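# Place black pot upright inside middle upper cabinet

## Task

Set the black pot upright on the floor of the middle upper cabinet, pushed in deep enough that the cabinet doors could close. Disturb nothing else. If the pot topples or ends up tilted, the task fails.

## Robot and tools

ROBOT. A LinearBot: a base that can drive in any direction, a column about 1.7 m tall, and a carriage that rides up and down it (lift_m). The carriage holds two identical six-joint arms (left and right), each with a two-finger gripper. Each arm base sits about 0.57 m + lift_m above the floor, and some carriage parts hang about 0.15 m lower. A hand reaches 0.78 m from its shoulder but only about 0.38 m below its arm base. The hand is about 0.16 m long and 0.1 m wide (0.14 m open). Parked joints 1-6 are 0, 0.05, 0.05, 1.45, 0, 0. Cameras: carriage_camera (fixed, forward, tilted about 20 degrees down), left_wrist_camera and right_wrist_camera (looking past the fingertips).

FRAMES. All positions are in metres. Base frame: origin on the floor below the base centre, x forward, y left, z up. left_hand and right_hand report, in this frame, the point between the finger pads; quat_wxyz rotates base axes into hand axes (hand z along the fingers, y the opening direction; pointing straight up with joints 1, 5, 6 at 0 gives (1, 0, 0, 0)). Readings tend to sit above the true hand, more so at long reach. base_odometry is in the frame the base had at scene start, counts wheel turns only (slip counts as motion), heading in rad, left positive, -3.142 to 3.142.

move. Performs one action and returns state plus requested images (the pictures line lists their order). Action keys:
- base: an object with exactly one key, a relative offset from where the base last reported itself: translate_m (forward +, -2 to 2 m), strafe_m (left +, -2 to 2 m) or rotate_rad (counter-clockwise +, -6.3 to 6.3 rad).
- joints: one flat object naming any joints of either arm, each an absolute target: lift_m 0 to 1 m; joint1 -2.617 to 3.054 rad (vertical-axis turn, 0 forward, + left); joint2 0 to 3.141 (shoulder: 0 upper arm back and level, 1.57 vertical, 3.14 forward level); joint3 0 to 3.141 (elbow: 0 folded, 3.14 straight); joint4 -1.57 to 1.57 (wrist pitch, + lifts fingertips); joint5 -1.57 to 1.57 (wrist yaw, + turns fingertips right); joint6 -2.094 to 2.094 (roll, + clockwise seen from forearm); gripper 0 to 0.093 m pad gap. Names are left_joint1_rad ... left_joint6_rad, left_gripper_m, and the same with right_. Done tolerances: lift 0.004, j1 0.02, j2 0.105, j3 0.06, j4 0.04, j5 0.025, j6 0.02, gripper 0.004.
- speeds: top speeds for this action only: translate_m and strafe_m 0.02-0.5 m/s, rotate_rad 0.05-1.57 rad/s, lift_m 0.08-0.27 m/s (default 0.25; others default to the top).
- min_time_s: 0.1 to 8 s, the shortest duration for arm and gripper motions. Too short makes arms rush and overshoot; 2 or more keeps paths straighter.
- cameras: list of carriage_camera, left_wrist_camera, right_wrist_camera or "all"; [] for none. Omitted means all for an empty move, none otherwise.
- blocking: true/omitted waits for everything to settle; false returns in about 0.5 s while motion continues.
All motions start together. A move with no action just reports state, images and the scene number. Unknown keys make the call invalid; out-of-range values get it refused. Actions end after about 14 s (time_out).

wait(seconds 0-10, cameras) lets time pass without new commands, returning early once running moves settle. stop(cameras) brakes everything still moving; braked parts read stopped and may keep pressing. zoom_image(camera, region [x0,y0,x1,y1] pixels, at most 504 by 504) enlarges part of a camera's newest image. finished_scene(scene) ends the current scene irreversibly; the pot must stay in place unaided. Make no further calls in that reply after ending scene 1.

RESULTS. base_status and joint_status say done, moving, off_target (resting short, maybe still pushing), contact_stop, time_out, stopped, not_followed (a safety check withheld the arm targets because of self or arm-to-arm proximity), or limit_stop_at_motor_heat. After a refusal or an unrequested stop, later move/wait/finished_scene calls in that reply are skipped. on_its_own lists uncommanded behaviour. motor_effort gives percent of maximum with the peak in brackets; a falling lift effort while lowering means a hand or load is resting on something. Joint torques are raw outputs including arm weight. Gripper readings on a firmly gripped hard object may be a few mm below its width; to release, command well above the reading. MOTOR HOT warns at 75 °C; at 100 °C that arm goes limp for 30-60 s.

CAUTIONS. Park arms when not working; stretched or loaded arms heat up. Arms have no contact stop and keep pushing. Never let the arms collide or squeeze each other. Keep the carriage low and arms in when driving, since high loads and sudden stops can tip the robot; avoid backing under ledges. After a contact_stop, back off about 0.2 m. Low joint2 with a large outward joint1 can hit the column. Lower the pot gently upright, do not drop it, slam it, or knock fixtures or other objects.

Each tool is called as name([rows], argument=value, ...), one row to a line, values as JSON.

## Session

move(cameras=["carriage_camera"])

zoom_image(camera="carriage_camera", region=[180, 150, 480, 300])

Scene clock: 0.00 s.
Joint torques (N m): no reading
base_odometry: x=+0.000 y=+0.000 heading=+0.000
base_status: not commanded
joint_positions: lift_m=+0.300 left_joint1_rad=+0.004 left_joint2_rad=+0.038 left_joint3_rad=+0.032 left_joint4_rad=+1.473 left_joint5_rad=+0.016 left_joint6_rad=-0.004 left_gripper_m=+0.09396 right_joint1_rad=-0.013 right_joint2_rad=+0.032 right_joint3_rad=+0.046 right_joint4_rad=+1.480 right_joint5_rad=-0.045 right_joint6_rad=-0.037 right_gripper_m=+0.09396
joint_status: not commanded
motor_effort: lift_m=+23 drive_wheels=-2
left_hand: x=+0.2498 y=+0.3008 z=+1.3029 quat_wxyz=(+0.999, +0.008, +0.052, +0.000) (m; base frame)
right_hand: x=+0.2419 y=-0.2959 z=+1.3066 quat_wxyz=(+0.999, -0.023, +0.038, -0.024) (m; base frame)
pictures: carriage_camera

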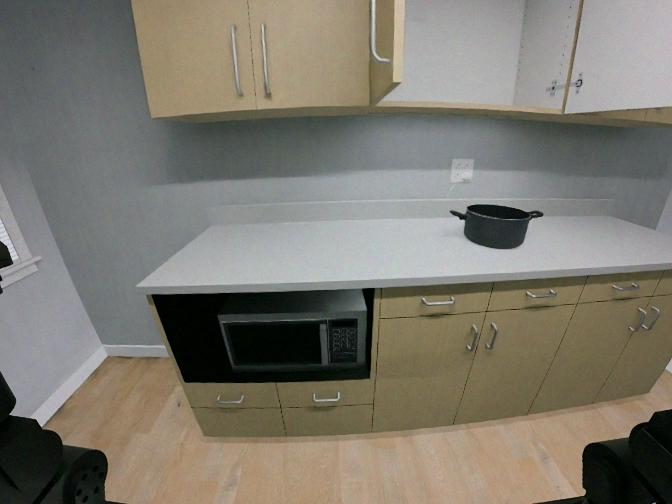

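Scaled by 1.680 from the camera's 672x504 image, which has a finer 960x720 frame.

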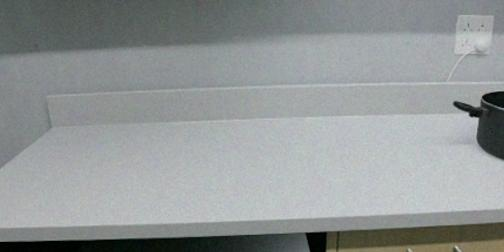

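move(base={"rotate_rad": 0.115}, joints={"lift_m": 0.6})

move(base={"strafe_m": -0.79}, cameras=["carriage_camera"])

zoom_image(camera="carriage_camera", region=[200, 160, 480, 380])

Scene clock: 8.73 s.
Joint torques (N m): left_arm=[-0.1 4.59 5.31 -0.22 0.03 0.03] | right_arm=[-0.12 4.68 4.93 -0.37 0 -0.01]
move: done
base_odometry: x=+0.000 y=+0.000 heading=+0.115
base_status: done
joint_positions: lift_m=+0.600 left_joint1_rad=+0.004 left_joint2_rad=+0.038 left_joint3_rad=+0.032 left_joint4_rad=+1.473 left_joint5_rad=+0.016 left_joint6_rad=-0.004 left_gripper_m=+0.09396 right_joint1_rad=-0.013 right_joint2_rad=+0.032 right_joint3_rad=+0.046 right_joint4_rad=+1.481 right_joint5_rad=-0.045 right_joint6_rad=-0.037 right_gripper_m=+0.09396
joint_status: all done
motor_effort: lift_m=+23(28) drive_wheels=-5(11)
left_hand: x=+0.2498 y=+0.3008 z=+1.6029 quat_wxyz=(+0.999, +0.008, +0.052, +0.000) (m; base frame)
right_hand: x=+0.2418 y=-0.2959 z=+1.6065 quat_wxyz=(+0.999, -0.023, +0.038, -0.024) (m; base frame)
pictures: none

Scene clock: 12.57 s.
Joint torques (N m): left_arm=[-0.12 4.66 5.33 -0.21 0.02 0.04] | right_arm=[-0.06 4.77 4.85 -0.38 0.02 0.03]
move: done
base_odometry: x=+0.090 y=-0.785 heading=+0.115
base_status: done
joint_positions: lift_m=+0.600 left_joint1_rad=+0.005 left_joint2_rad=+0.038 left_joint3_rad=+0.032 left_joint4_rad=+1.473 left_joint5_rad=+0.016 left_joint6_rad=-0.004 left_gripper_m=+0.09396 right_joint1_rad=-0.012 right_joint2_rad=+0.032 right_joint3_rad=+0.046 right_joint4_rad=+1.481 right_joint5_rad=-0.045 right_joint6_rad=-0.037 right_gripper_m=+0.09396
joint_status: not commanded
motor_effort: lift_m=+23(23) drive_wheels=-3(9)
left_hand: x=+0.2498 y=+0.3008 z=+1.6029 quat_wxyz=(+0.999, +0.008, +0.052, +0.000) (m; base frame)
right_hand: x=+0.2418 y=-0.2958 z=+1.6065 quat_wxyz=(+0.999, -0.023, +0.038, -0.024) (m; base frame)
pictures: carriage_camera

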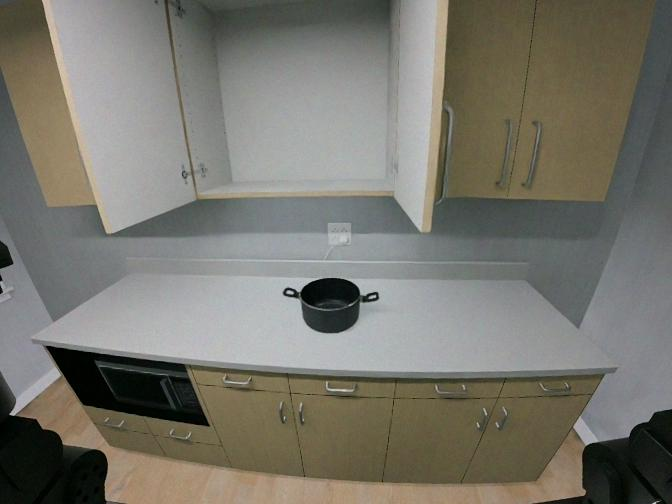

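Scaled by 1.800 from the camera's 672x504 image, which has a finer 960x720 frame.

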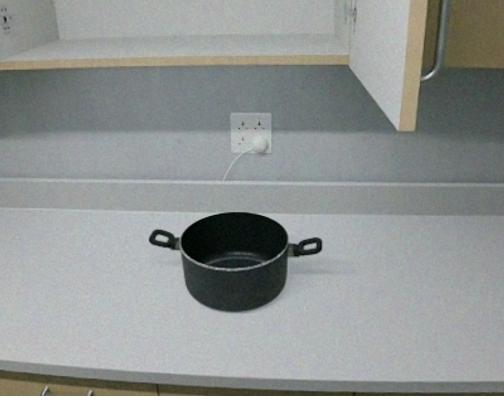

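zoom_image(camera="carriage_camera", region=[20, 300, 230, 400])

zoom_image(camera="carriage_camera", region=[440, 300, 650, 400])

zoom_image(camera="carriage_camera", region=[160, 150, 460, 250])

Scaled by 2.400 from the camera's 672x504 image, which has a finer 960x720 frame.

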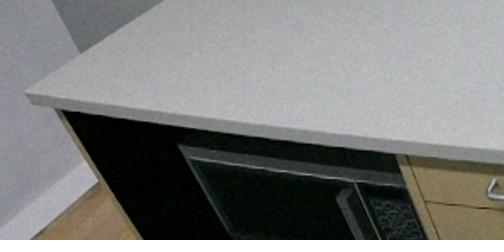

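Scaled by 2.400 from the camera's 672x504 image, which has a finer 960x720 frame.

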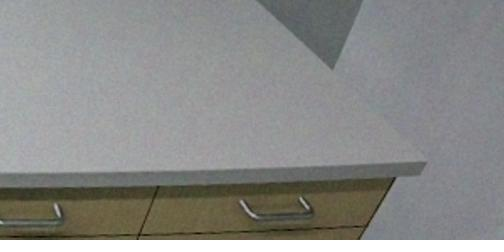

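Scaled by 1.680 from the camera's 672x504 image, which has a finer 960x720 frame.

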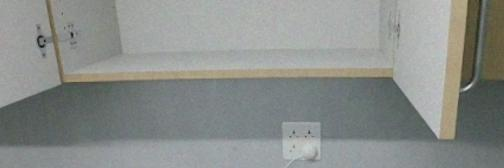

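move(base={"rotate_rad": -0.057})

move(base={"strafe_m": 0.085}, joints={"lift_m": 0.37, "left_joint1_rad": -0.23, "left_joint2_rad": 2.458, "left_joint3_rad": 1.443, "left_joint4_rad": 1.047, "left_joint5_rad": 0, "left_joint6_rad": -1.57, "right_joint1_rad": 0.23, "right_joint2_rad": 2.45, "right_joint3_rad": 1.448, "right_joint4_rad": 1.053, "right_joint5_rad": 0, "right_joint6_rad": 1.57}, cameras=["all"])

zoom_image(camera="carriage_camera", region=[240, 190, 440, 340])

Scene clock: 18.90 s.
Joint torques (N m): left_arm=[-0.17 4.62 5.38 -0.21 0.03 0.03] | right_arm=[-0.23 4.7 4.81 -0.35 0 -0.02]
move: done
base_odometry: x=+0.091 y=-0.785 heading=+0.058
base_status: done
joint_positions: lift_m=+0.600 left_joint1_rad=+0.005 left_joint2_rad=+0.038 left_joint3_rad=+0.032 left_joint4_rad=+1.473 left_joint5_rad=+0.016 left_joint6_rad=-0.004 left_gripper_m=+0.09396 right_joint1_rad=-0.012 right_joint2_rad=+0.032 right_joint3_rad=+0.046 right_joint4_rad=+1.481 right_joint5_rad=-0.045 right_joint6_rad=-0.037 right_gripper_m=+0.09396
joint_status: not commanded
motor_effort: lift_m=+23(23) drive_wheels=-4(9)
left_hand: x=+0.2498 y=+0.3008 z=+1.6029 quat_wxyz=(+0.999, +0.008, +0.052, +0.000) (m; base frame)
right_hand: x=+0.2418 y=-0.2958 z=+1.6065 quat_wxyz=(+0.999, -0.023, +0.038, -0.024) (m; base frame)
pictures: none

Scene clock: 21.17 s.
Joint torques (N m): left_arm=[-0.54 -16.38 7.6 2.52 -0.1 0.01] | right_arm=[0.09 -14.89 7.17 2.14 0.15 0.05]
move: done
base_odometry: x=+0.086 y=-0.700 heading=+0.058
base_status: done
joint_positions: lift_m=+0.370 left_joint1_rad=-0.225 left_joint2_rad=+2.467 left_joint3_rad=+1.419 left_joint4_rad=+1.033 left_joint5_rad=+0.013 left_joint6_rad=-1.558 left_gripper_m=+0.09398 right_joint1_rad=+0.227 right_joint2_rad=+2.459 right_joint3_rad=+1.420 right_joint4_rad=+1.037 right_joint5_rad=-0.015 right_joint6_rad=+1.555 right_gripper_m=+0.09397
joint_status: all done
motor_effort: lift_m=+21(22) drive_wheels=+3(11)
left_hand: x=+0.8543 y=+0.1566 z=+1.0365 quat_wxyz=(+0.437, -0.437, +0.563, -0.549) (m; base frame)
right_hand: x=+0.8541 y=-0.1546 z=+1.0430 quat_wxyz=(+0.440, +0.432, +0.561, +0.553) (m; base frame)
pictures: carriage_camera, left_wrist_camera, right_wrist_camera

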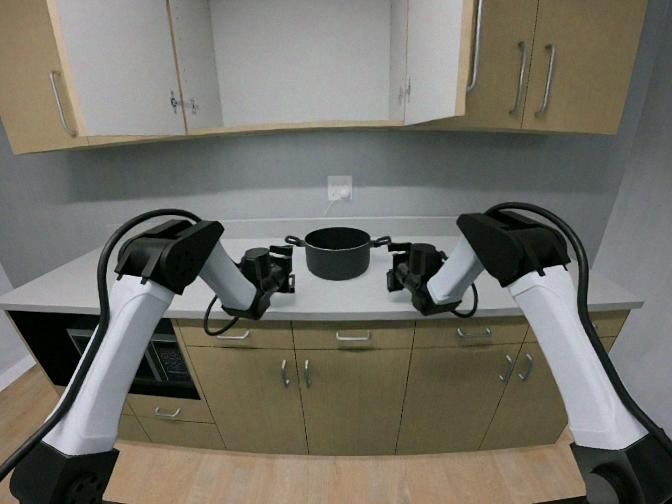

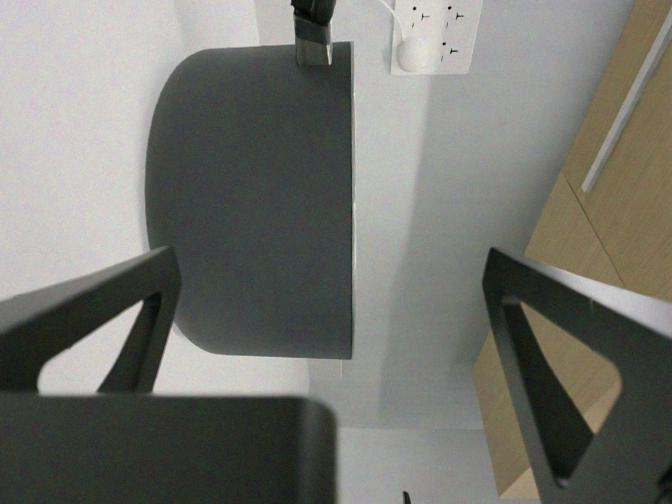

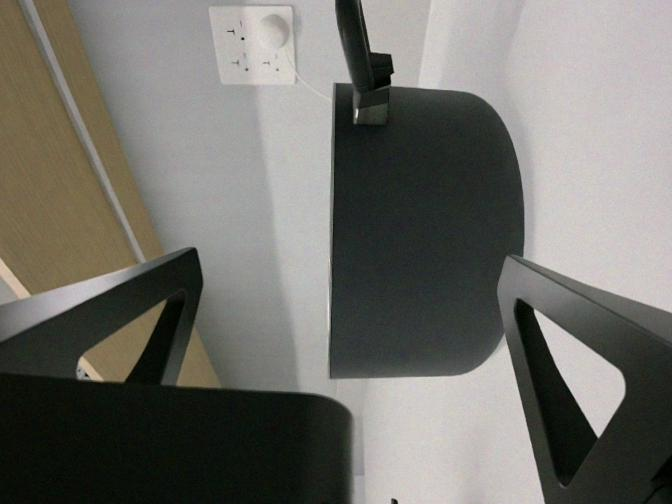

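Scaled by 2.520 from the camera's 672x504 image, which has a finer 960x720 frame.

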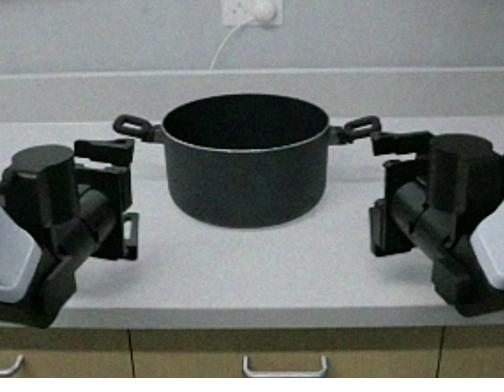

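move(base={"translate_m": 0.135}, joints={"lift_m": 0.363}, speeds={"translate_m": 0.15}, cameras=["all"])

zoom_image(camera="carriage_camera", region=[240, 190, 440, 340])

Scene clock: 24.47 s.
Joint torques (N m): left_arm=[-0.46 -16.7 7.23 2.53 -0.07 0] | right_arm=[0.16 -15.31 6.91 2.12 0.13 0.06]
move: done
base_odometry: x=+0.220 y=-0.692 heading=+0.058
base_status: done
joint_positions: lift_m=+0.363 left_joint1_rad=-0.227 left_joint2_rad=+2.470 left_joint3_rad=+1.422 left_joint4_rad=+1.032 left_joint5_rad=+0.012 left_joint6_rad=-1.561 left_gripper_m=+0.09398 right_joint1_rad=+0.227 right_joint2_rad=+2.462 right_joint3_rad=+1.423 right_joint4_rad=+1.039 right_joint5_rad=-0.013 right_joint6_rad=+1.557 right_gripper_m=+0.09397
joint_status: all done
motor_effort: lift_m=+21(22) drive_wheels=-5(9)
left_hand: x=+0.8546 y=+0.1557 z=+1.0287 quat_wxyz=(+0.436, -0.438, +0.563, -0.549) (m; base frame)
right_hand: x=+0.8547 y=-0.1548 z=+1.0356 quat_wxyz=(+0.440, +0.433, +0.560, +0.553) (m; base frame)
pictures: carriage_camera, left_wrist_camera, right_wrist_camera

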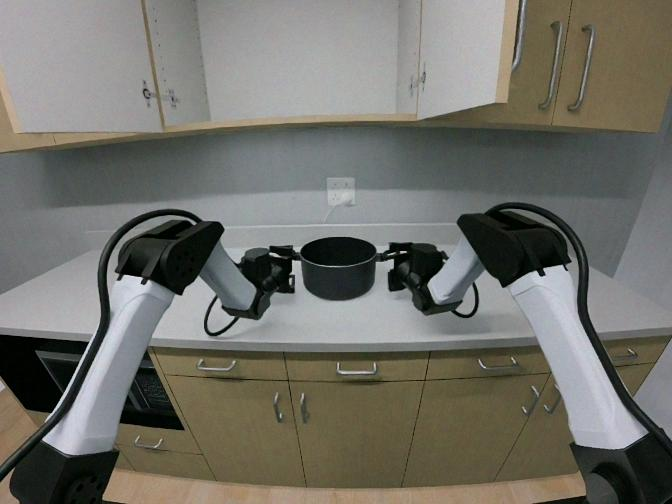

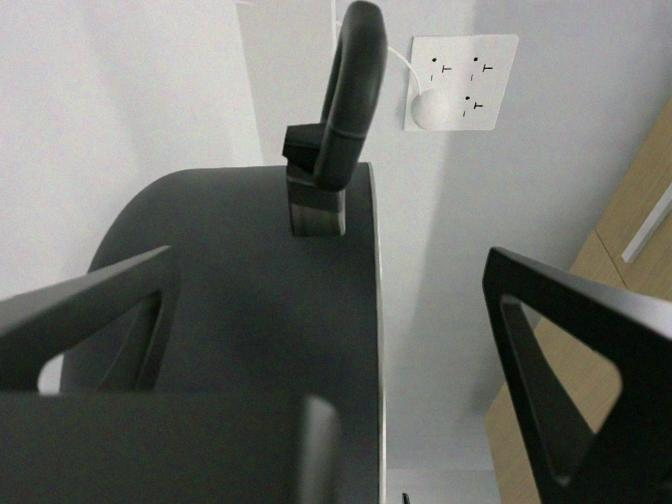

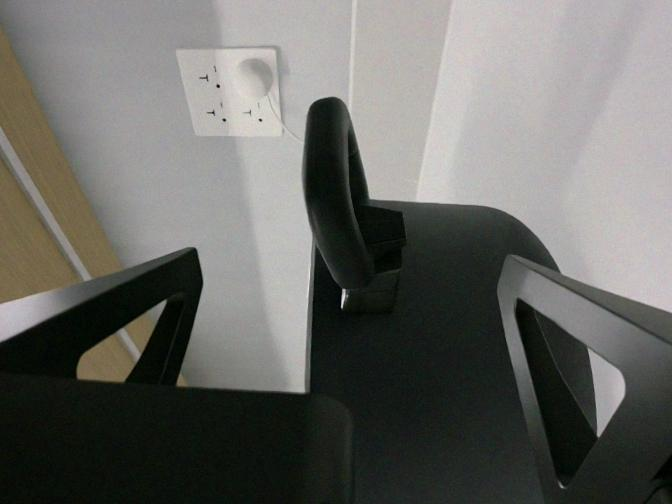

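Scaled by 2.520 from the camera's 672x504 image, which has a finer 960x720 frame.

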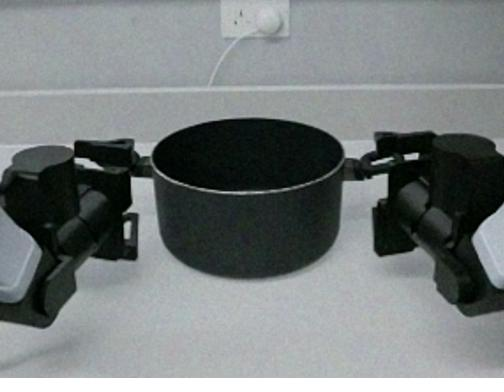

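move(base={"translate_m": 0.053}, joints={"left_joint1_rad": -0.214, "left_joint2_rad": 2.58, "left_joint3_rad": 1.684, "left_joint4_rad": 0.91}, speeds={"translate_m": 0.1}, min_time_s=1.0, cameras=["all"])

zoom_image(camera="carriage_camera", region=[240, 190, 440, 340])

Scene clock: 26.87 s.
Joint torques (N m): left_arm=[0.42 -16.49 8.44 2.39 -0.08 0] | right_arm=[0.03 -15.28 7.06 2.11 0.12 0.07]
move: done
base_odometry: x=+0.273 y=-0.689 heading=+0.059
base_status: done
joint_positions: lift_m=+0.363 left_joint1_rad=-0.218 left_joint2_rad=+2.578 left_joint3_rad=+1.655 left_joint4_rad=+0.911 left_joint5_rad=+0.012 left_joint6_rad=-1.561 left_gripper_m=+0.09398 right_joint1_rad=+0.229 right_joint2_rad=+2.462 right_joint3_rad=+1.423 right_joint4_rad=+1.039 right_joint5_rad=-0.012 right_joint6_rad=+1.557 right_gripper_m=+0.09397
joint_status: all done
motor_effort: lift_m=+21(21) drive_wheels=-5(10)
left_hand: x=+0.8928 y=+0.1526 z=+1.0299 quat_wxyz=(+0.439, -0.439, +0.560, -0.549) (m; base frame)
right_hand: x=+0.8546 y=-0.1543 z=+1.0356 quat_wxyz=(+0.440, +0.433, +0.560, +0.553) (m; base frame)
pictures: carriage_camera, left_wrist_camera, right_wrist_camera

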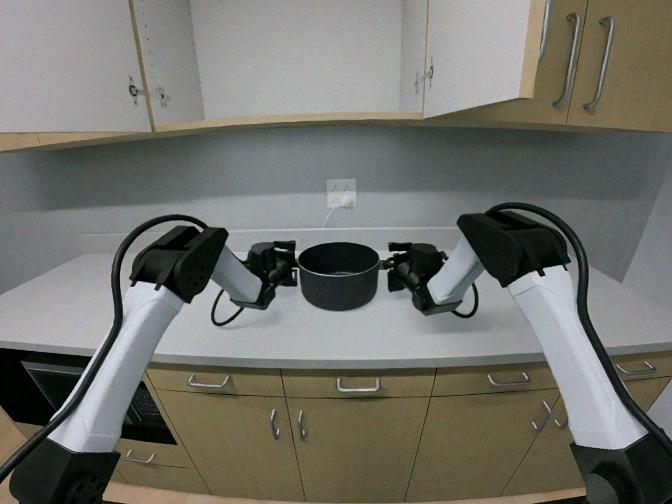

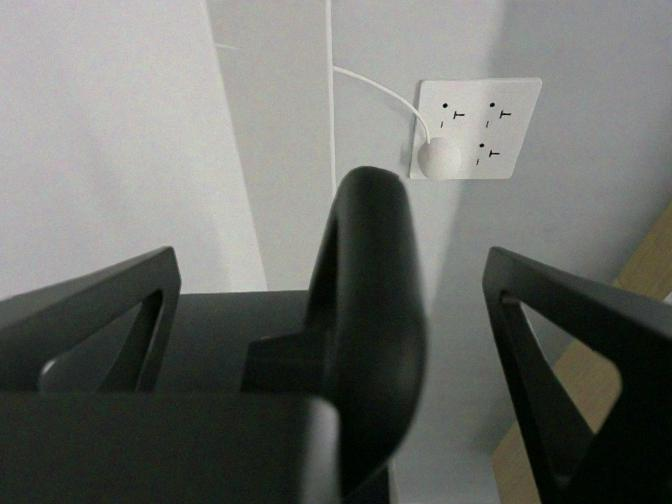

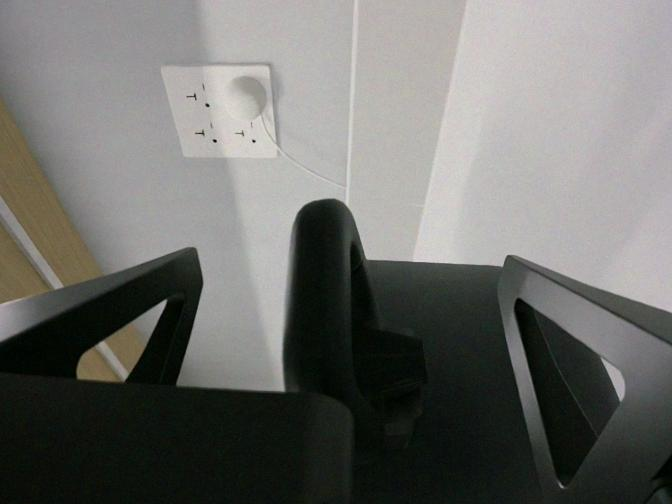

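Scaled by 2.520 from the camera's 672x504 image, which has a finer 960x720 frame.

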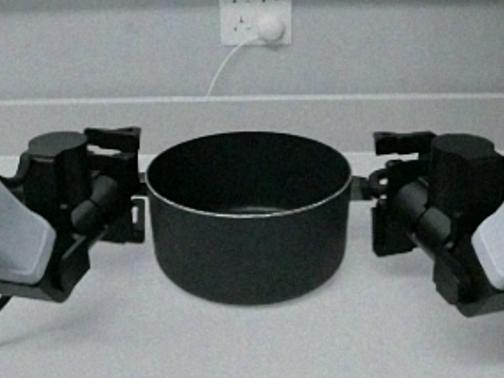

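move(joints={"left_joint2_rad": 2.55, "left_joint4_rad": 0.925}, min_time_s=0.4)

move(joints={"left_gripper_m": 0.005, "right_gripper_m": 0.005}, min_time_s=1.2, cameras=["left_wrist_camera", "right_wrist_camera"])

Scene clock: 28.43 s.
Joint torques (N m): left_arm=[0.34 -19.56 8.38 2.54 -0.07 0] | right_arm=[-0.08 -15.24 6.9 2.13 0.13 0.05]
move: done
base_odometry: x=+0.273 y=-0.689 heading=+0.059
base_status: not commanded
joint_positions: lift_m=+0.363 left_joint1_rad=-0.218 left_joint2_rad=+2.578 left_joint3_rad=+1.655 left_joint4_rad=+0.910 left_joint5_rad=+0.012 left_joint6_rad=-1.561 left_gripper_m=+0.09398 right_joint1_rad=+0.229 right_joint2_rad=+2.462 right_joint3_rad=+1.423 right_joint4_rad=+1.039 right_joint5_rad=-0.012 right_joint6_rad=+1.557 right_gripper_m=+0.09397
joint_status: all done
motor_effort: lift_m=+21(21) drive_wheels=-6(6)
left_hand: x=+0.8928 y=+0.1526 z=+1.0297 quat_wxyz=(+0.439, -0.439, +0.560, -0.548) (m; base frame)
right_hand: x=+0.8546 y=-0.1543 z=+1.0356 quat_wxyz=(+0.440, +0.433, +0.560, +0.553) (m; base frame)
pictures: none

Scene clock: 29.93 s.
Joint torques (N m): left_arm=[0.2 -19.55 8.32 2.79 -0.07 -0.75] | right_arm=[-0.02 -15.39 7.02 2.42 0.14 0.88]
move: off_target
base_odometry: x=+0.273 y=-0.689 heading=+0.059
base_status: not commanded
joint_positions: lift_m=+0.363 left_joint1_rad=-0.217 left_joint2_rad=+2.578 left_joint3_rad=+1.657 left_joint4_rad=+0.888 left_joint5_rad=+0.011 left_joint6_rad=-1.494 left_gripper_m=+0.02182 right_joint1_rad=+0.229 right_joint2_rad=+2.463 right_joint3_rad=+1.423 right_joint4_rad=+1.015 right_joint5_rad=-0.014 right_joint6_rad=+1.484 right_gripper_m=+0.02696
joint_status: left_gripper_m off_target (ended at +0.02185, target +0.00500); right_gripper_m off_target (ended at +0.02698, target +0.00500)
motor_effort: lift_m=+21(21) drive_wheels=-5(6)
left_hand: x=+0.8933 y=+0.1540 z=+1.0249 quat_wxyz=(+0.453, -0.426, +0.579, -0.527) (m; base frame)
right_hand: x=+0.8544 y=-0.1540 z=+1.0294 quat_wxyz=(+0.454, +0.417, +0.582, +0.531) (m; base frame)
pictures: left_wrist_camera, right_wrist_camera

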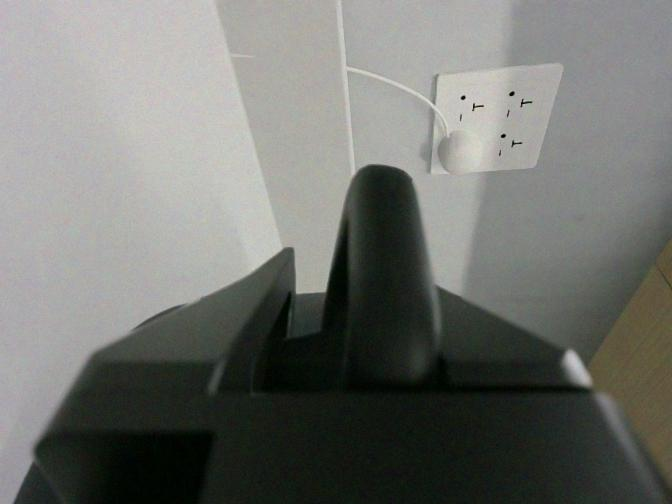

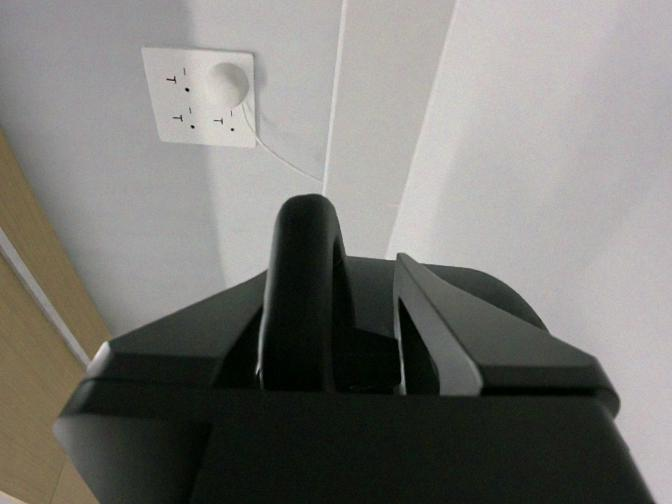

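move(joints={"lift_m": 0.5, "left_joint4_rad": 1.085, "right_joint4_rad": 1.29}, speeds={"lift_m": 0.12}, min_time_s=1.0)

move(base={"strafe_m": 0.137}, speeds={"strafe_m": 0.2}, cameras=["carriage_camera"])

zoom_image(camera="carriage_camera", region=[200, 160, 480, 340])

Scene clock: 33.37 s.
Joint torques (N m): left_arm=[0.14 -22.45 8.17 4.15 -0.03 -0.88] | right_arm=[-0.01 -19.67 6.75 4.35 0.05 1.22]
move: off_target
base_odometry: x=+0.273 y=-0.689 heading=+0.059
base_status: not commanded
joint_positions: lift_m=+0.500 left_joint1_rad=-0.217 left_joint2_rad=+2.606 left_joint3_rad=+1.657 left_joint4_rad=+0.926 left_joint5_rad=+0.007 left_joint6_rad=-1.480 left_gripper_m=+0.02159 right_joint1_rad=+0.229 right_joint2_rad=+2.505 right_joint3_rad=+1.423 right_joint4_rad=+1.072 right_joint5_rad=-0.006 right_joint6_rad=+1.455 right_gripper_m=+0.02502
joint_status: left_joint4_rad off_target (ended at +0.926, target +1.085); right_joint4_rad off_target (ended at +1.072, target +1.290); the others done
motor_effort: lift_m=+24(28) drive_wheels=+0(7)
left_hand: x=+0.8928 y=+0.1547 z=+1.1518 quat_wxyz=(+0.460, -0.420, +0.579, -0.526) (m; base frame)
right_hand: x=+0.8539 y=-0.1556 z=+1.1539 quat_wxyz=(+0.467, +0.407, +0.582, +0.526) (m; base frame)
pictures: none

Scene clock: 35.13 s.
Joint torques (N m): left_arm=[-0.12 -22.5 8.21 4.17 -0.06 -0.91] | right_arm=[-0.21 -19.63 6.93 4.35 0.02 1.18]
move: done
base_odometry: x=+0.266 y=-0.552 heading=+0.059
base_status: done
joint_positions: lift_m=+0.500 left_joint1_rad=-0.213 left_joint2_rad=+2.606 left_joint3_rad=+1.657 left_joint4_rad=+0.924 left_joint5_rad=+0.011 left_joint6_rad=-1.479 left_gripper_m=+0.02159 right_joint1_rad=+0.232 right_joint2_rad=+2.505 right_joint3_rad=+1.420 right_joint4_rad=+1.073 right_joint5_rad=-0.002 right_joint6_rad=+1.455 right_gripper_m=+0.02502
joint_status: not commanded
motor_effort: lift_m=+24(24) drive_wheels=-3(8)
left_hand: x=+0.8932 y=+0.1565 z=+1.1514 quat_wxyz=(+0.460, -0.421, +0.579, -0.525) (m; base frame)
right_hand: x=+0.8530 y=-0.1538 z=+1.1530 quat_wxyz=(+0.467, +0.408, +0.583, +0.526) (m; base frame)
pictures: carriage_camera

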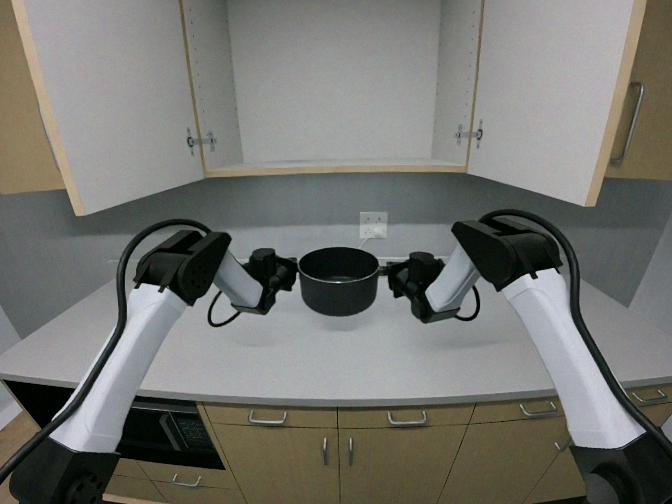

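Scaled by 1.800 from the camera's 672x504 image, which has a finer 960x720 frame.

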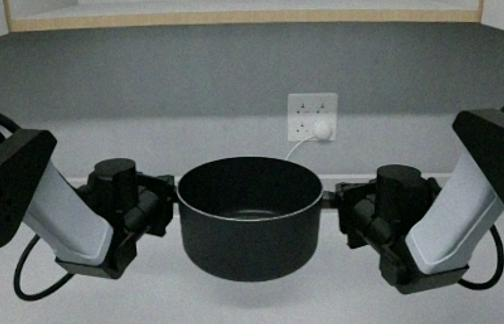

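move(base={"translate_m": -0.17}, joints={"lift_m": 0.96}, speeds={"translate_m": 0.25, "lift_m": 0.18}, cameras=["carriage_camera"])

zoom_image(camera="carriage_camera", region=[200, 200, 480, 380])

Scene clock: 40.00 s.
Joint torques (N m): left_arm=[-0.12 -23.46 8.39 4.17 -0.08 -0.91] | right_arm=[-0.36 -20.85 7.24 4.29 0.02 1.21]
move: done
base_odometry: x=+0.096 y=-0.562 heading=+0.059
base_status: done
joint_positions: lift_m=+0.960 left_joint1_rad=-0.213 left_joint2_rad=+2.616 left_joint3_rad=+1.654 left_joint4_rad=+0.925 left_joint5_rad=+0.011 left_joint6_rad=-1.478 left_gripper_m=+0.02159 right_joint1_rad=+0.232 right_joint2_rad=+2.516 right_joint3_rad=+1.416 right_joint4_rad=+1.080 right_joint5_rad=-0.002 right_joint6_rad=+1.455 right_gripper_m=+0.02490
joint_status: all done
motor_effort: lift_m=+25(29) drive_wheels=-1(8)
left_hand: x=+0.8924 y=+0.1566 z=+1.6040 quat_wxyz=(+0.458, -0.423, +0.583, -0.522) (m; base frame)
right_hand: x=+0.8518 y=-0.1544 z=+1.6055 quat_wxyz=(+0.464, +0.410, +0.585, +0.523) (m; base frame)
pictures: carriage_camera

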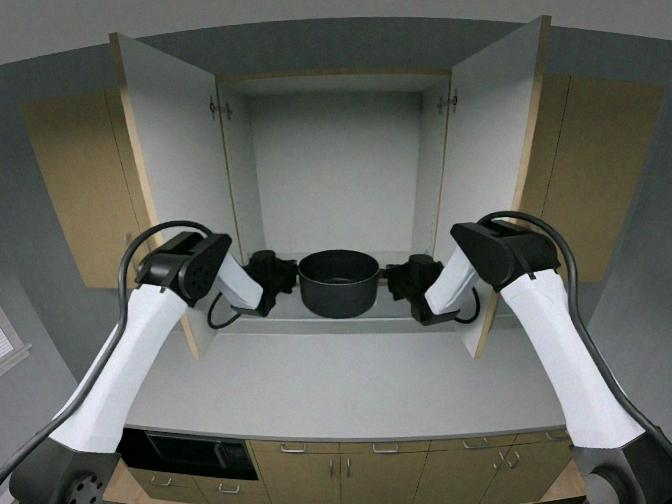

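Scaled by 1.800 from the camera's 672x504 image, which has a finer 960x720 frame.

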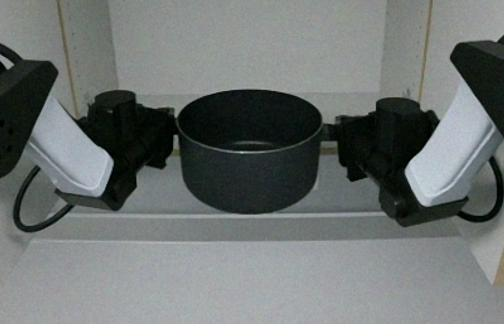

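move(base={"translate_m": 0.35}, speeds={"translate_m": 0.16}, cameras=["carriage_camera"])

zoom_image(camera="carriage_camera", region=[200, 200, 480, 380])

Scene clock: 44.10 s.
Joint torques (N m): left_arm=[-0.17 -23.43 8.4 4.17 -0.09 -0.91] | right_arm=[-0.32 -20.82 7.24 4.28 0.03 1.18]
move: done
base_odometry: x=+0.445 y=-0.541 heading=+0.060
base_status: done
joint_positions: lift_m=+0.960 left_joint1_rad=-0.213 left_joint2_rad=+2.616 left_joint3_rad=+1.654 left_joint4_rad=+0.925 left_joint5_rad=+0.011 left_joint6_rad=-1.478 left_gripper_m=+0.02159 right_joint1_rad=+0.232 right_joint2_rad=+2.516 right_joint3_rad=+1.416 right_joint4_rad=+1.079 right_joint5_rad=-0.002 right_joint6_rad=+1.455 right_gripper_m=+0.02490
joint_status: not commanded
motor_effort: lift_m=+25(25) drive_wheels=+2(12)
left_hand: x=+0.8924 y=+0.1566 z=+1.6039 quat_wxyz=(+0.457, -0.423, +0.583, -0.522) (m; base frame)
right_hand: x=+0.8517 y=-0.1542 z=+1.6054 quat_wxyz=(+0.464, +0.410, +0.586, +0.523) (m; base frame)
pictures: carriage_camera

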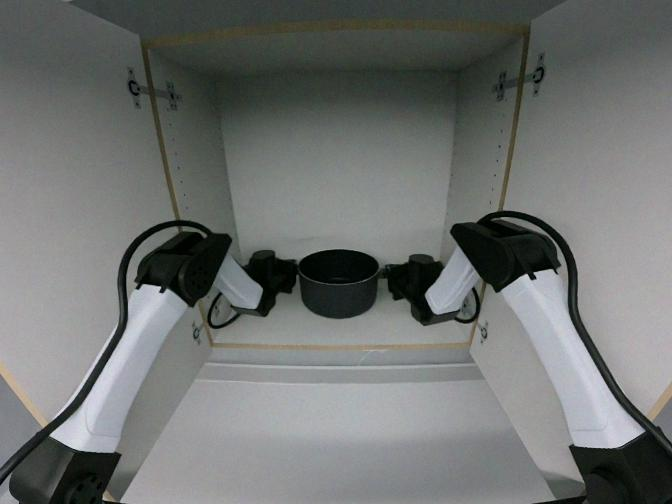

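Scaled by 1.800 from the camera's 672x504 image, which has a finer 960x720 frame.

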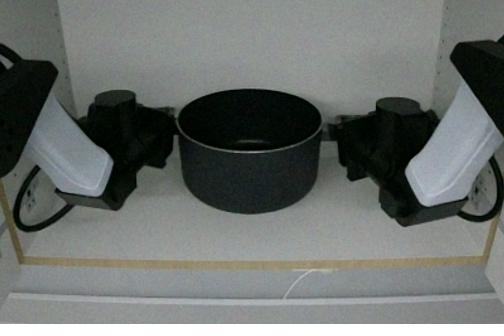

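move(base={"translate_m": 0.01}, joints={"lift_m": 0.892}, speeds={"translate_m": 0.05, "lift_m": 0.1}, cameras=["carriage_camera"])

zoom_image(camera="carriage_camera", region=[200, 200, 480, 380])

Scene clock: 46.43 s.
Joint torques (N m): left_arm=[-0.12 -23.43 8.42 3.57 -0.11 -0.99] | right_arm=[-0.32 -20.64 7.23 3.72 0.1 1.46]
move: done
base_odometry: x=+0.455 y=-0.540 heading=+0.060
base_status: done
joint_positions: lift_m=+0.892 left_joint1_rad=-0.213 left_joint2_rad=+2.616 left_joint3_rad=+1.654 left_joint4_rad=+0.977 left_joint5_rad=+0.014 left_joint6_rad=-1.471 left_gripper_m=+0.02159 right_joint1_rad=+0.232 right_joint2_rad=+2.515 right_joint3_rad=+1.416 right_joint4_rad=+1.129 right_joint5_rad=-0.011 right_joint6_rad=+1.435 right_gripper_m=+0.02490
joint_status: all done
on_its_own: left_joint4_rad moved +0.053 toward your old target +1.085; right_joint4_rad moved +0.050 toward your old target +1.290
motor_effort: lift_m=+20(21) drive_wheels=+0(14)
left_hand: x=+0.8924 y=+0.1560 z=+1.5495 quat_wxyz=(+0.471, -0.409, +0.570, -0.535) (m; base frame)
right_hand: x=+0.8514 y=-0.1527 z=+1.5510 quat_wxyz=(+0.479, +0.391, +0.577, +0.534) (m; base frame)
pictures: carriage_camera

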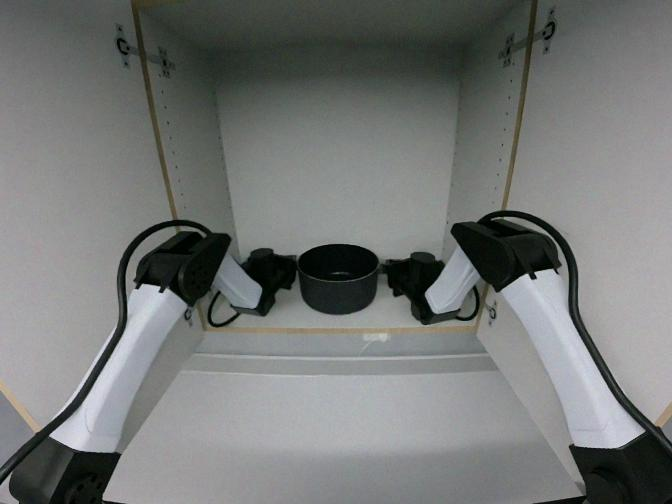

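Scaled by 1.800 from the camera's 672x504 image, which has a finer 960x720 frame.

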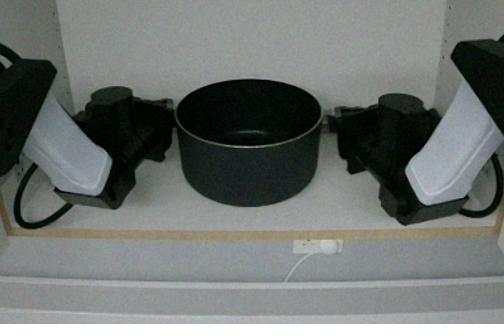

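move(joints={"lift_m": 0.877, "left_joint1_rad": -0.213, "left_joint2_rad": 2.612, "left_joint3_rad": 1.673, "left_joint4_rad": 0.945, "left_joint5_rad": 0.012, "left_joint6_rad": -1.485, "right_joint1_rad": 0.232, "right_joint2_rad": 2.507, "right_joint3_rad": 1.437, "right_joint4_rad": 1.09, "right_joint5_rad": -0.008, "right_joint6_rad": 1.465}, min_time_s=0.8, speeds={"lift_m": 0.08}, cameras=["carriage_camera"])

zoom_image(camera="carriage_camera", region=[200, 200, 480, 380])

Scene clock: 48.60 s.
Joint torques (N m): left_arm=[-0.18 -15.65 6.61 2.09 -0.02 -0.78] | right_arm=[-0.1 -13.6 5.55 1.81 0.24 0.72]
move: off_target
base_odometry: x=+0.455 y=-0.540 heading=+0.060
base_status: not commanded
joint_positions: lift_m=+0.877 left_joint1_rad=-0.212 left_joint2_rad=+2.600 left_joint3_rad=+1.664 left_joint4_rad=+0.969 left_joint5_rad=+0.016 left_joint6_rad=-1.409 left_gripper_m=+0.02023 right_joint1_rad=+0.230 right_joint2_rad=+2.502 right_joint3_rad=+1.428 right_joint4_rad=+1.104 right_joint5_rad=-0.029 right_joint6_rad=+1.394 right_gripper_m=+0.02399
joint_status: left_joint6_rad off_target (ended at -1.409, target -1.485); right_joint6_rad off_target (ended at +1.394, target +1.465); the others done
motor_effort: lift_m=+20(20) drive_wheels=+1(2)
left_hand: x=+0.8943 y=+0.1561 z=+1.5472 quat_wxyz=(+0.491, -0.387, +0.578, -0.524) (m; base frame)
right_hand: x=+0.8535 y=-0.1502 z=+1.5436 quat_wxyz=(+0.486, +0.374, +0.587, +0.528) (m; base frame)
pictures: carriage_camera

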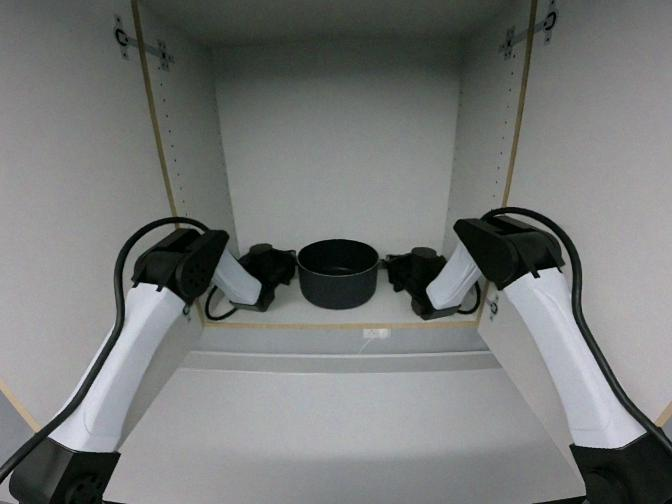

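Scaled by 1.800 from the camera's 672x504 image, which has a finer 960x720 frame.

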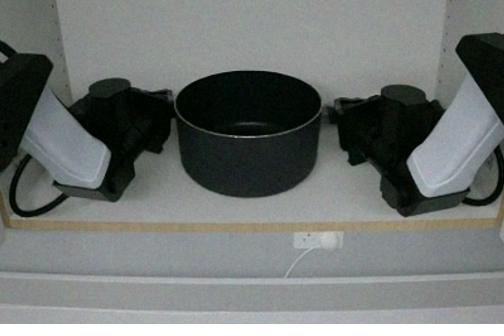

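move(joints={"lift_m": 0.882, "left_joint4_rad": 0.885, "right_joint4_rad": 1.03}, min_time_s=0.6, speeds={"lift_m": 0.08}, cameras=["carriage_camera"])

zoom_image(camera="carriage_camera", region=[200, 200, 480, 380])

Scene clock: 50.60 s.
Joint torques (N m): left_arm=[-0.25 -15.9 6.57 1.79 0 -0.75] | right_arm=[0.02 -13.61 5.14 1.63 0.27 0.76]
move: off_target
base_odometry: x=+0.455 y=-0.540 heading=+0.060
base_status: not commanded
joint_positions: lift_m=+0.882 left_joint1_rad=-0.211 left_joint2_rad=+2.603 left_joint3_rad=+1.664 left_joint4_rad=+0.936 left_joint5_rad=+0.016 left_joint6_rad=-1.407 left_gripper_m=+0.01983 right_joint1_rad=+0.230 right_joint2_rad=+2.502 right_joint3_rad=+1.435 right_joint4_rad=+1.063 right_joint5_rad=-0.032 right_joint6_rad=+1.388 right_gripper_m=+0.02364
joint_status: left_joint4_rad off_target (ended at +0.936, target +0.885); the others done
motor_effort: lift_m=+24(27) drive_wheels=-6(6)
left_hand: x=+0.8945 y=+0.1566 z=+1.5417 quat_wxyz=(+0.483, -0.394, +0.589, -0.515) (m; base frame)
right_hand: x=+0.8547 y=-0.1494 z=+1.5405 quat_wxyz=(+0.479, +0.378, +0.599, +0.518) (m; base frame)
pictures: carriage_camera

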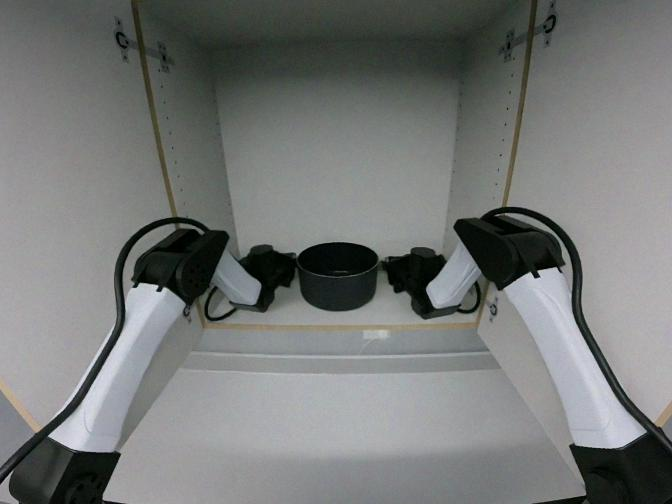

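Scaled by 1.800 from the camera's 672x504 image, which has a finer 960x720 frame.

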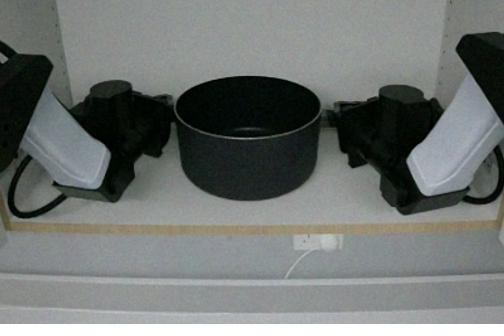

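move(joints={"left_gripper_m": 0.075, "right_gripper_m": 0.075}, min_time_s=1.3, cameras=["all"])

zoom_image(camera="carriage_camera", region=[200, 200, 480, 380])

Scene clock: 52.63 s.
Joint torques (N m): left_arm=[-0.28 -16.38 6.61 2.38 0 0] | right_arm=[-0.03 -14.01 5.18 2.01 0.16 0.06]
move: done
base_odometry: x=+0.455 y=-0.540 heading=+0.060
base_status: not commanded
joint_positions: lift_m=+0.882 left_joint1_rad=-0.211 left_joint2_rad=+2.608 left_joint3_rad=+1.664 left_joint4_rad=+0.885 left_joint5_rad=+0.015 left_joint6_rad=-1.475 left_gripper_m=+0.07489 right_joint1_rad=+0.230 right_joint2_rad=+2.506 right_joint3_rad=+1.435 right_joint4_rad=+1.027 right_joint5_rad=-0.023 right_joint6_rad=+1.451 right_gripper_m=+0.07491
joint_status: all done
on_its_own: left_joint4_rad moved -0.051 to your old target +0.885; left_joint6_rad moved -0.068 to your old target -1.485; right_joint6_rad moved +0.063 to your old target +1.465
motor_effort: lift_m=+24(24) drive_wheels=-5(6)
left_hand: x=+0.8940 y=+0.1570 z=+1.5261 quat_wxyz=(+0.452, -0.426, +0.590, -0.516) (m; base frame)
right_hand: x=+0.8548 y=-0.1510 z=+1.5291 quat_wxyz=(+0.455, +0.407, +0.597, +0.521) (m; base frame)
pictures: carriage_camera, left_wrist_camera, right_wrist_camera

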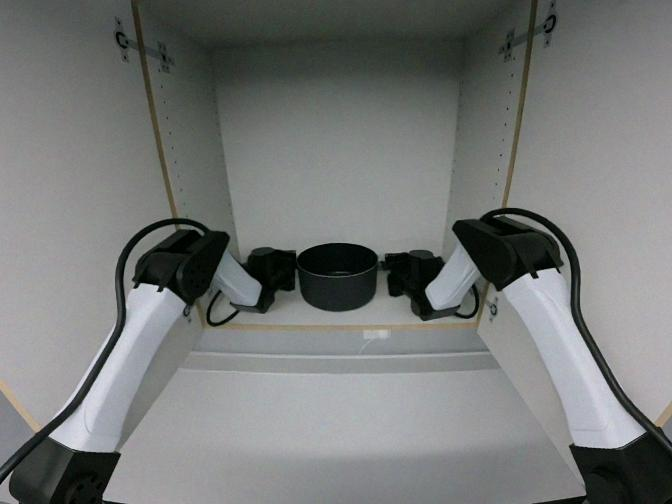

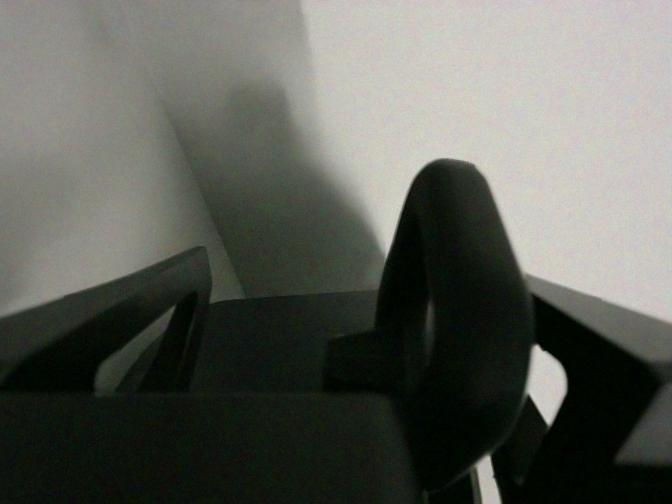

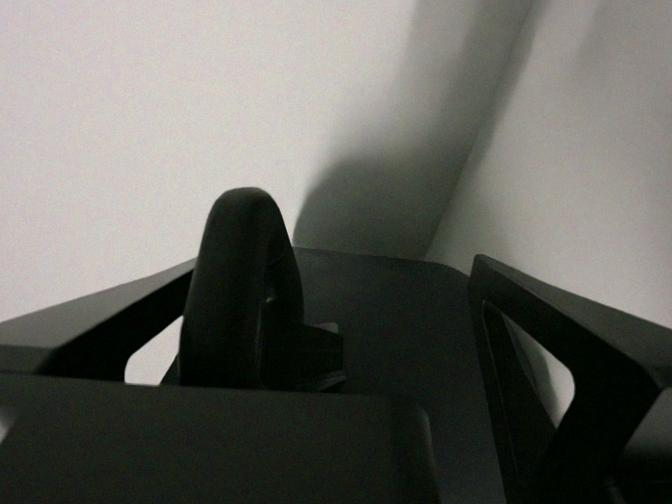

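Scaled by 1.800 from the camera's 672x504 image, which has a finer 960x720 frame.

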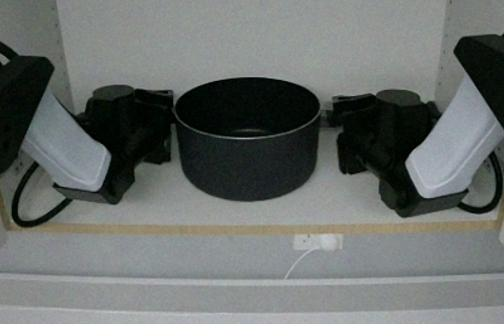

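move(joints={"left_gripper_m": 0.09, "right_gripper_m": 0.09, "lift_m": 0.905}, min_time_s=0.4, speeds={"lift_m": 0.1}, cameras=["left_wrist_camera", "right_wrist_camera"])

Scene clock: 53.90 s.
Joint torques (N m): left_arm=[-0.25 -17.61 6.53 2.47 0 -0.01] | right_arm=[-0.01 -15.04 4.98 2.09 0.16 0.08]
move: done
base_odometry: x=+0.455 y=-0.540 heading=+0.060
base_status: not commanded
joint_positions: lift_m=+0.905 left_joint1_rad=-0.211 left_joint2_rad=+2.620 left_joint3_rad=+1.664 left_joint4_rad=+0.876 left_joint5_rad=+0.015 left_joint6_rad=-1.475 left_gripper_m=+0.08987 right_joint1_rad=+0.230 right_joint2_rad=+2.515 right_joint3_rad=+1.435 right_joint4_rad=+1.019 right_joint5_rad=-0.022 right_joint6_rad=+1.452 right_gripper_m=+0.08989
joint_status: all done
motor_effort: lift_m=+23(28) drive_wheels=-6(6)
left_hand: x=+0.8933 y=+0.1572 z=+1.5389 quat_wxyz=(+0.447, -0.430, +0.596, -0.510) (m; base frame)
right_hand: x=+0.8543 y=-0.1513 z=+1.5445 quat_wxyz=(+0.451, +0.411, +0.601, +0.516) (m; base frame)
pictures: left_wrist_camera, right_wrist_camera

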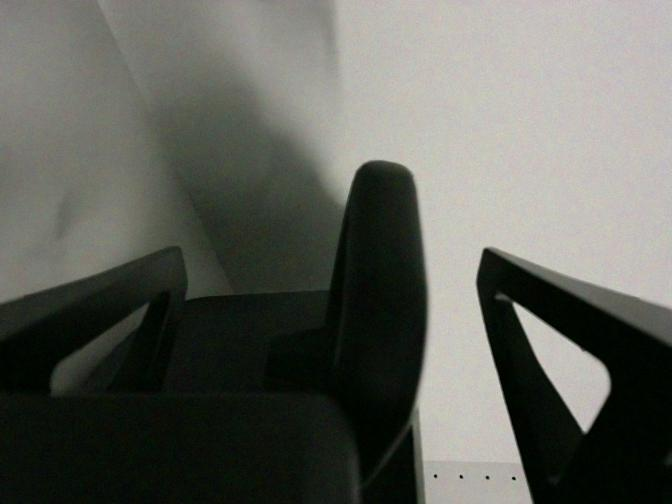

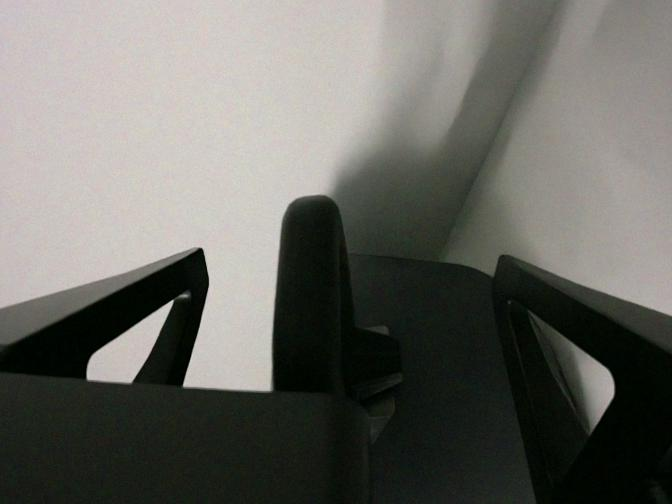

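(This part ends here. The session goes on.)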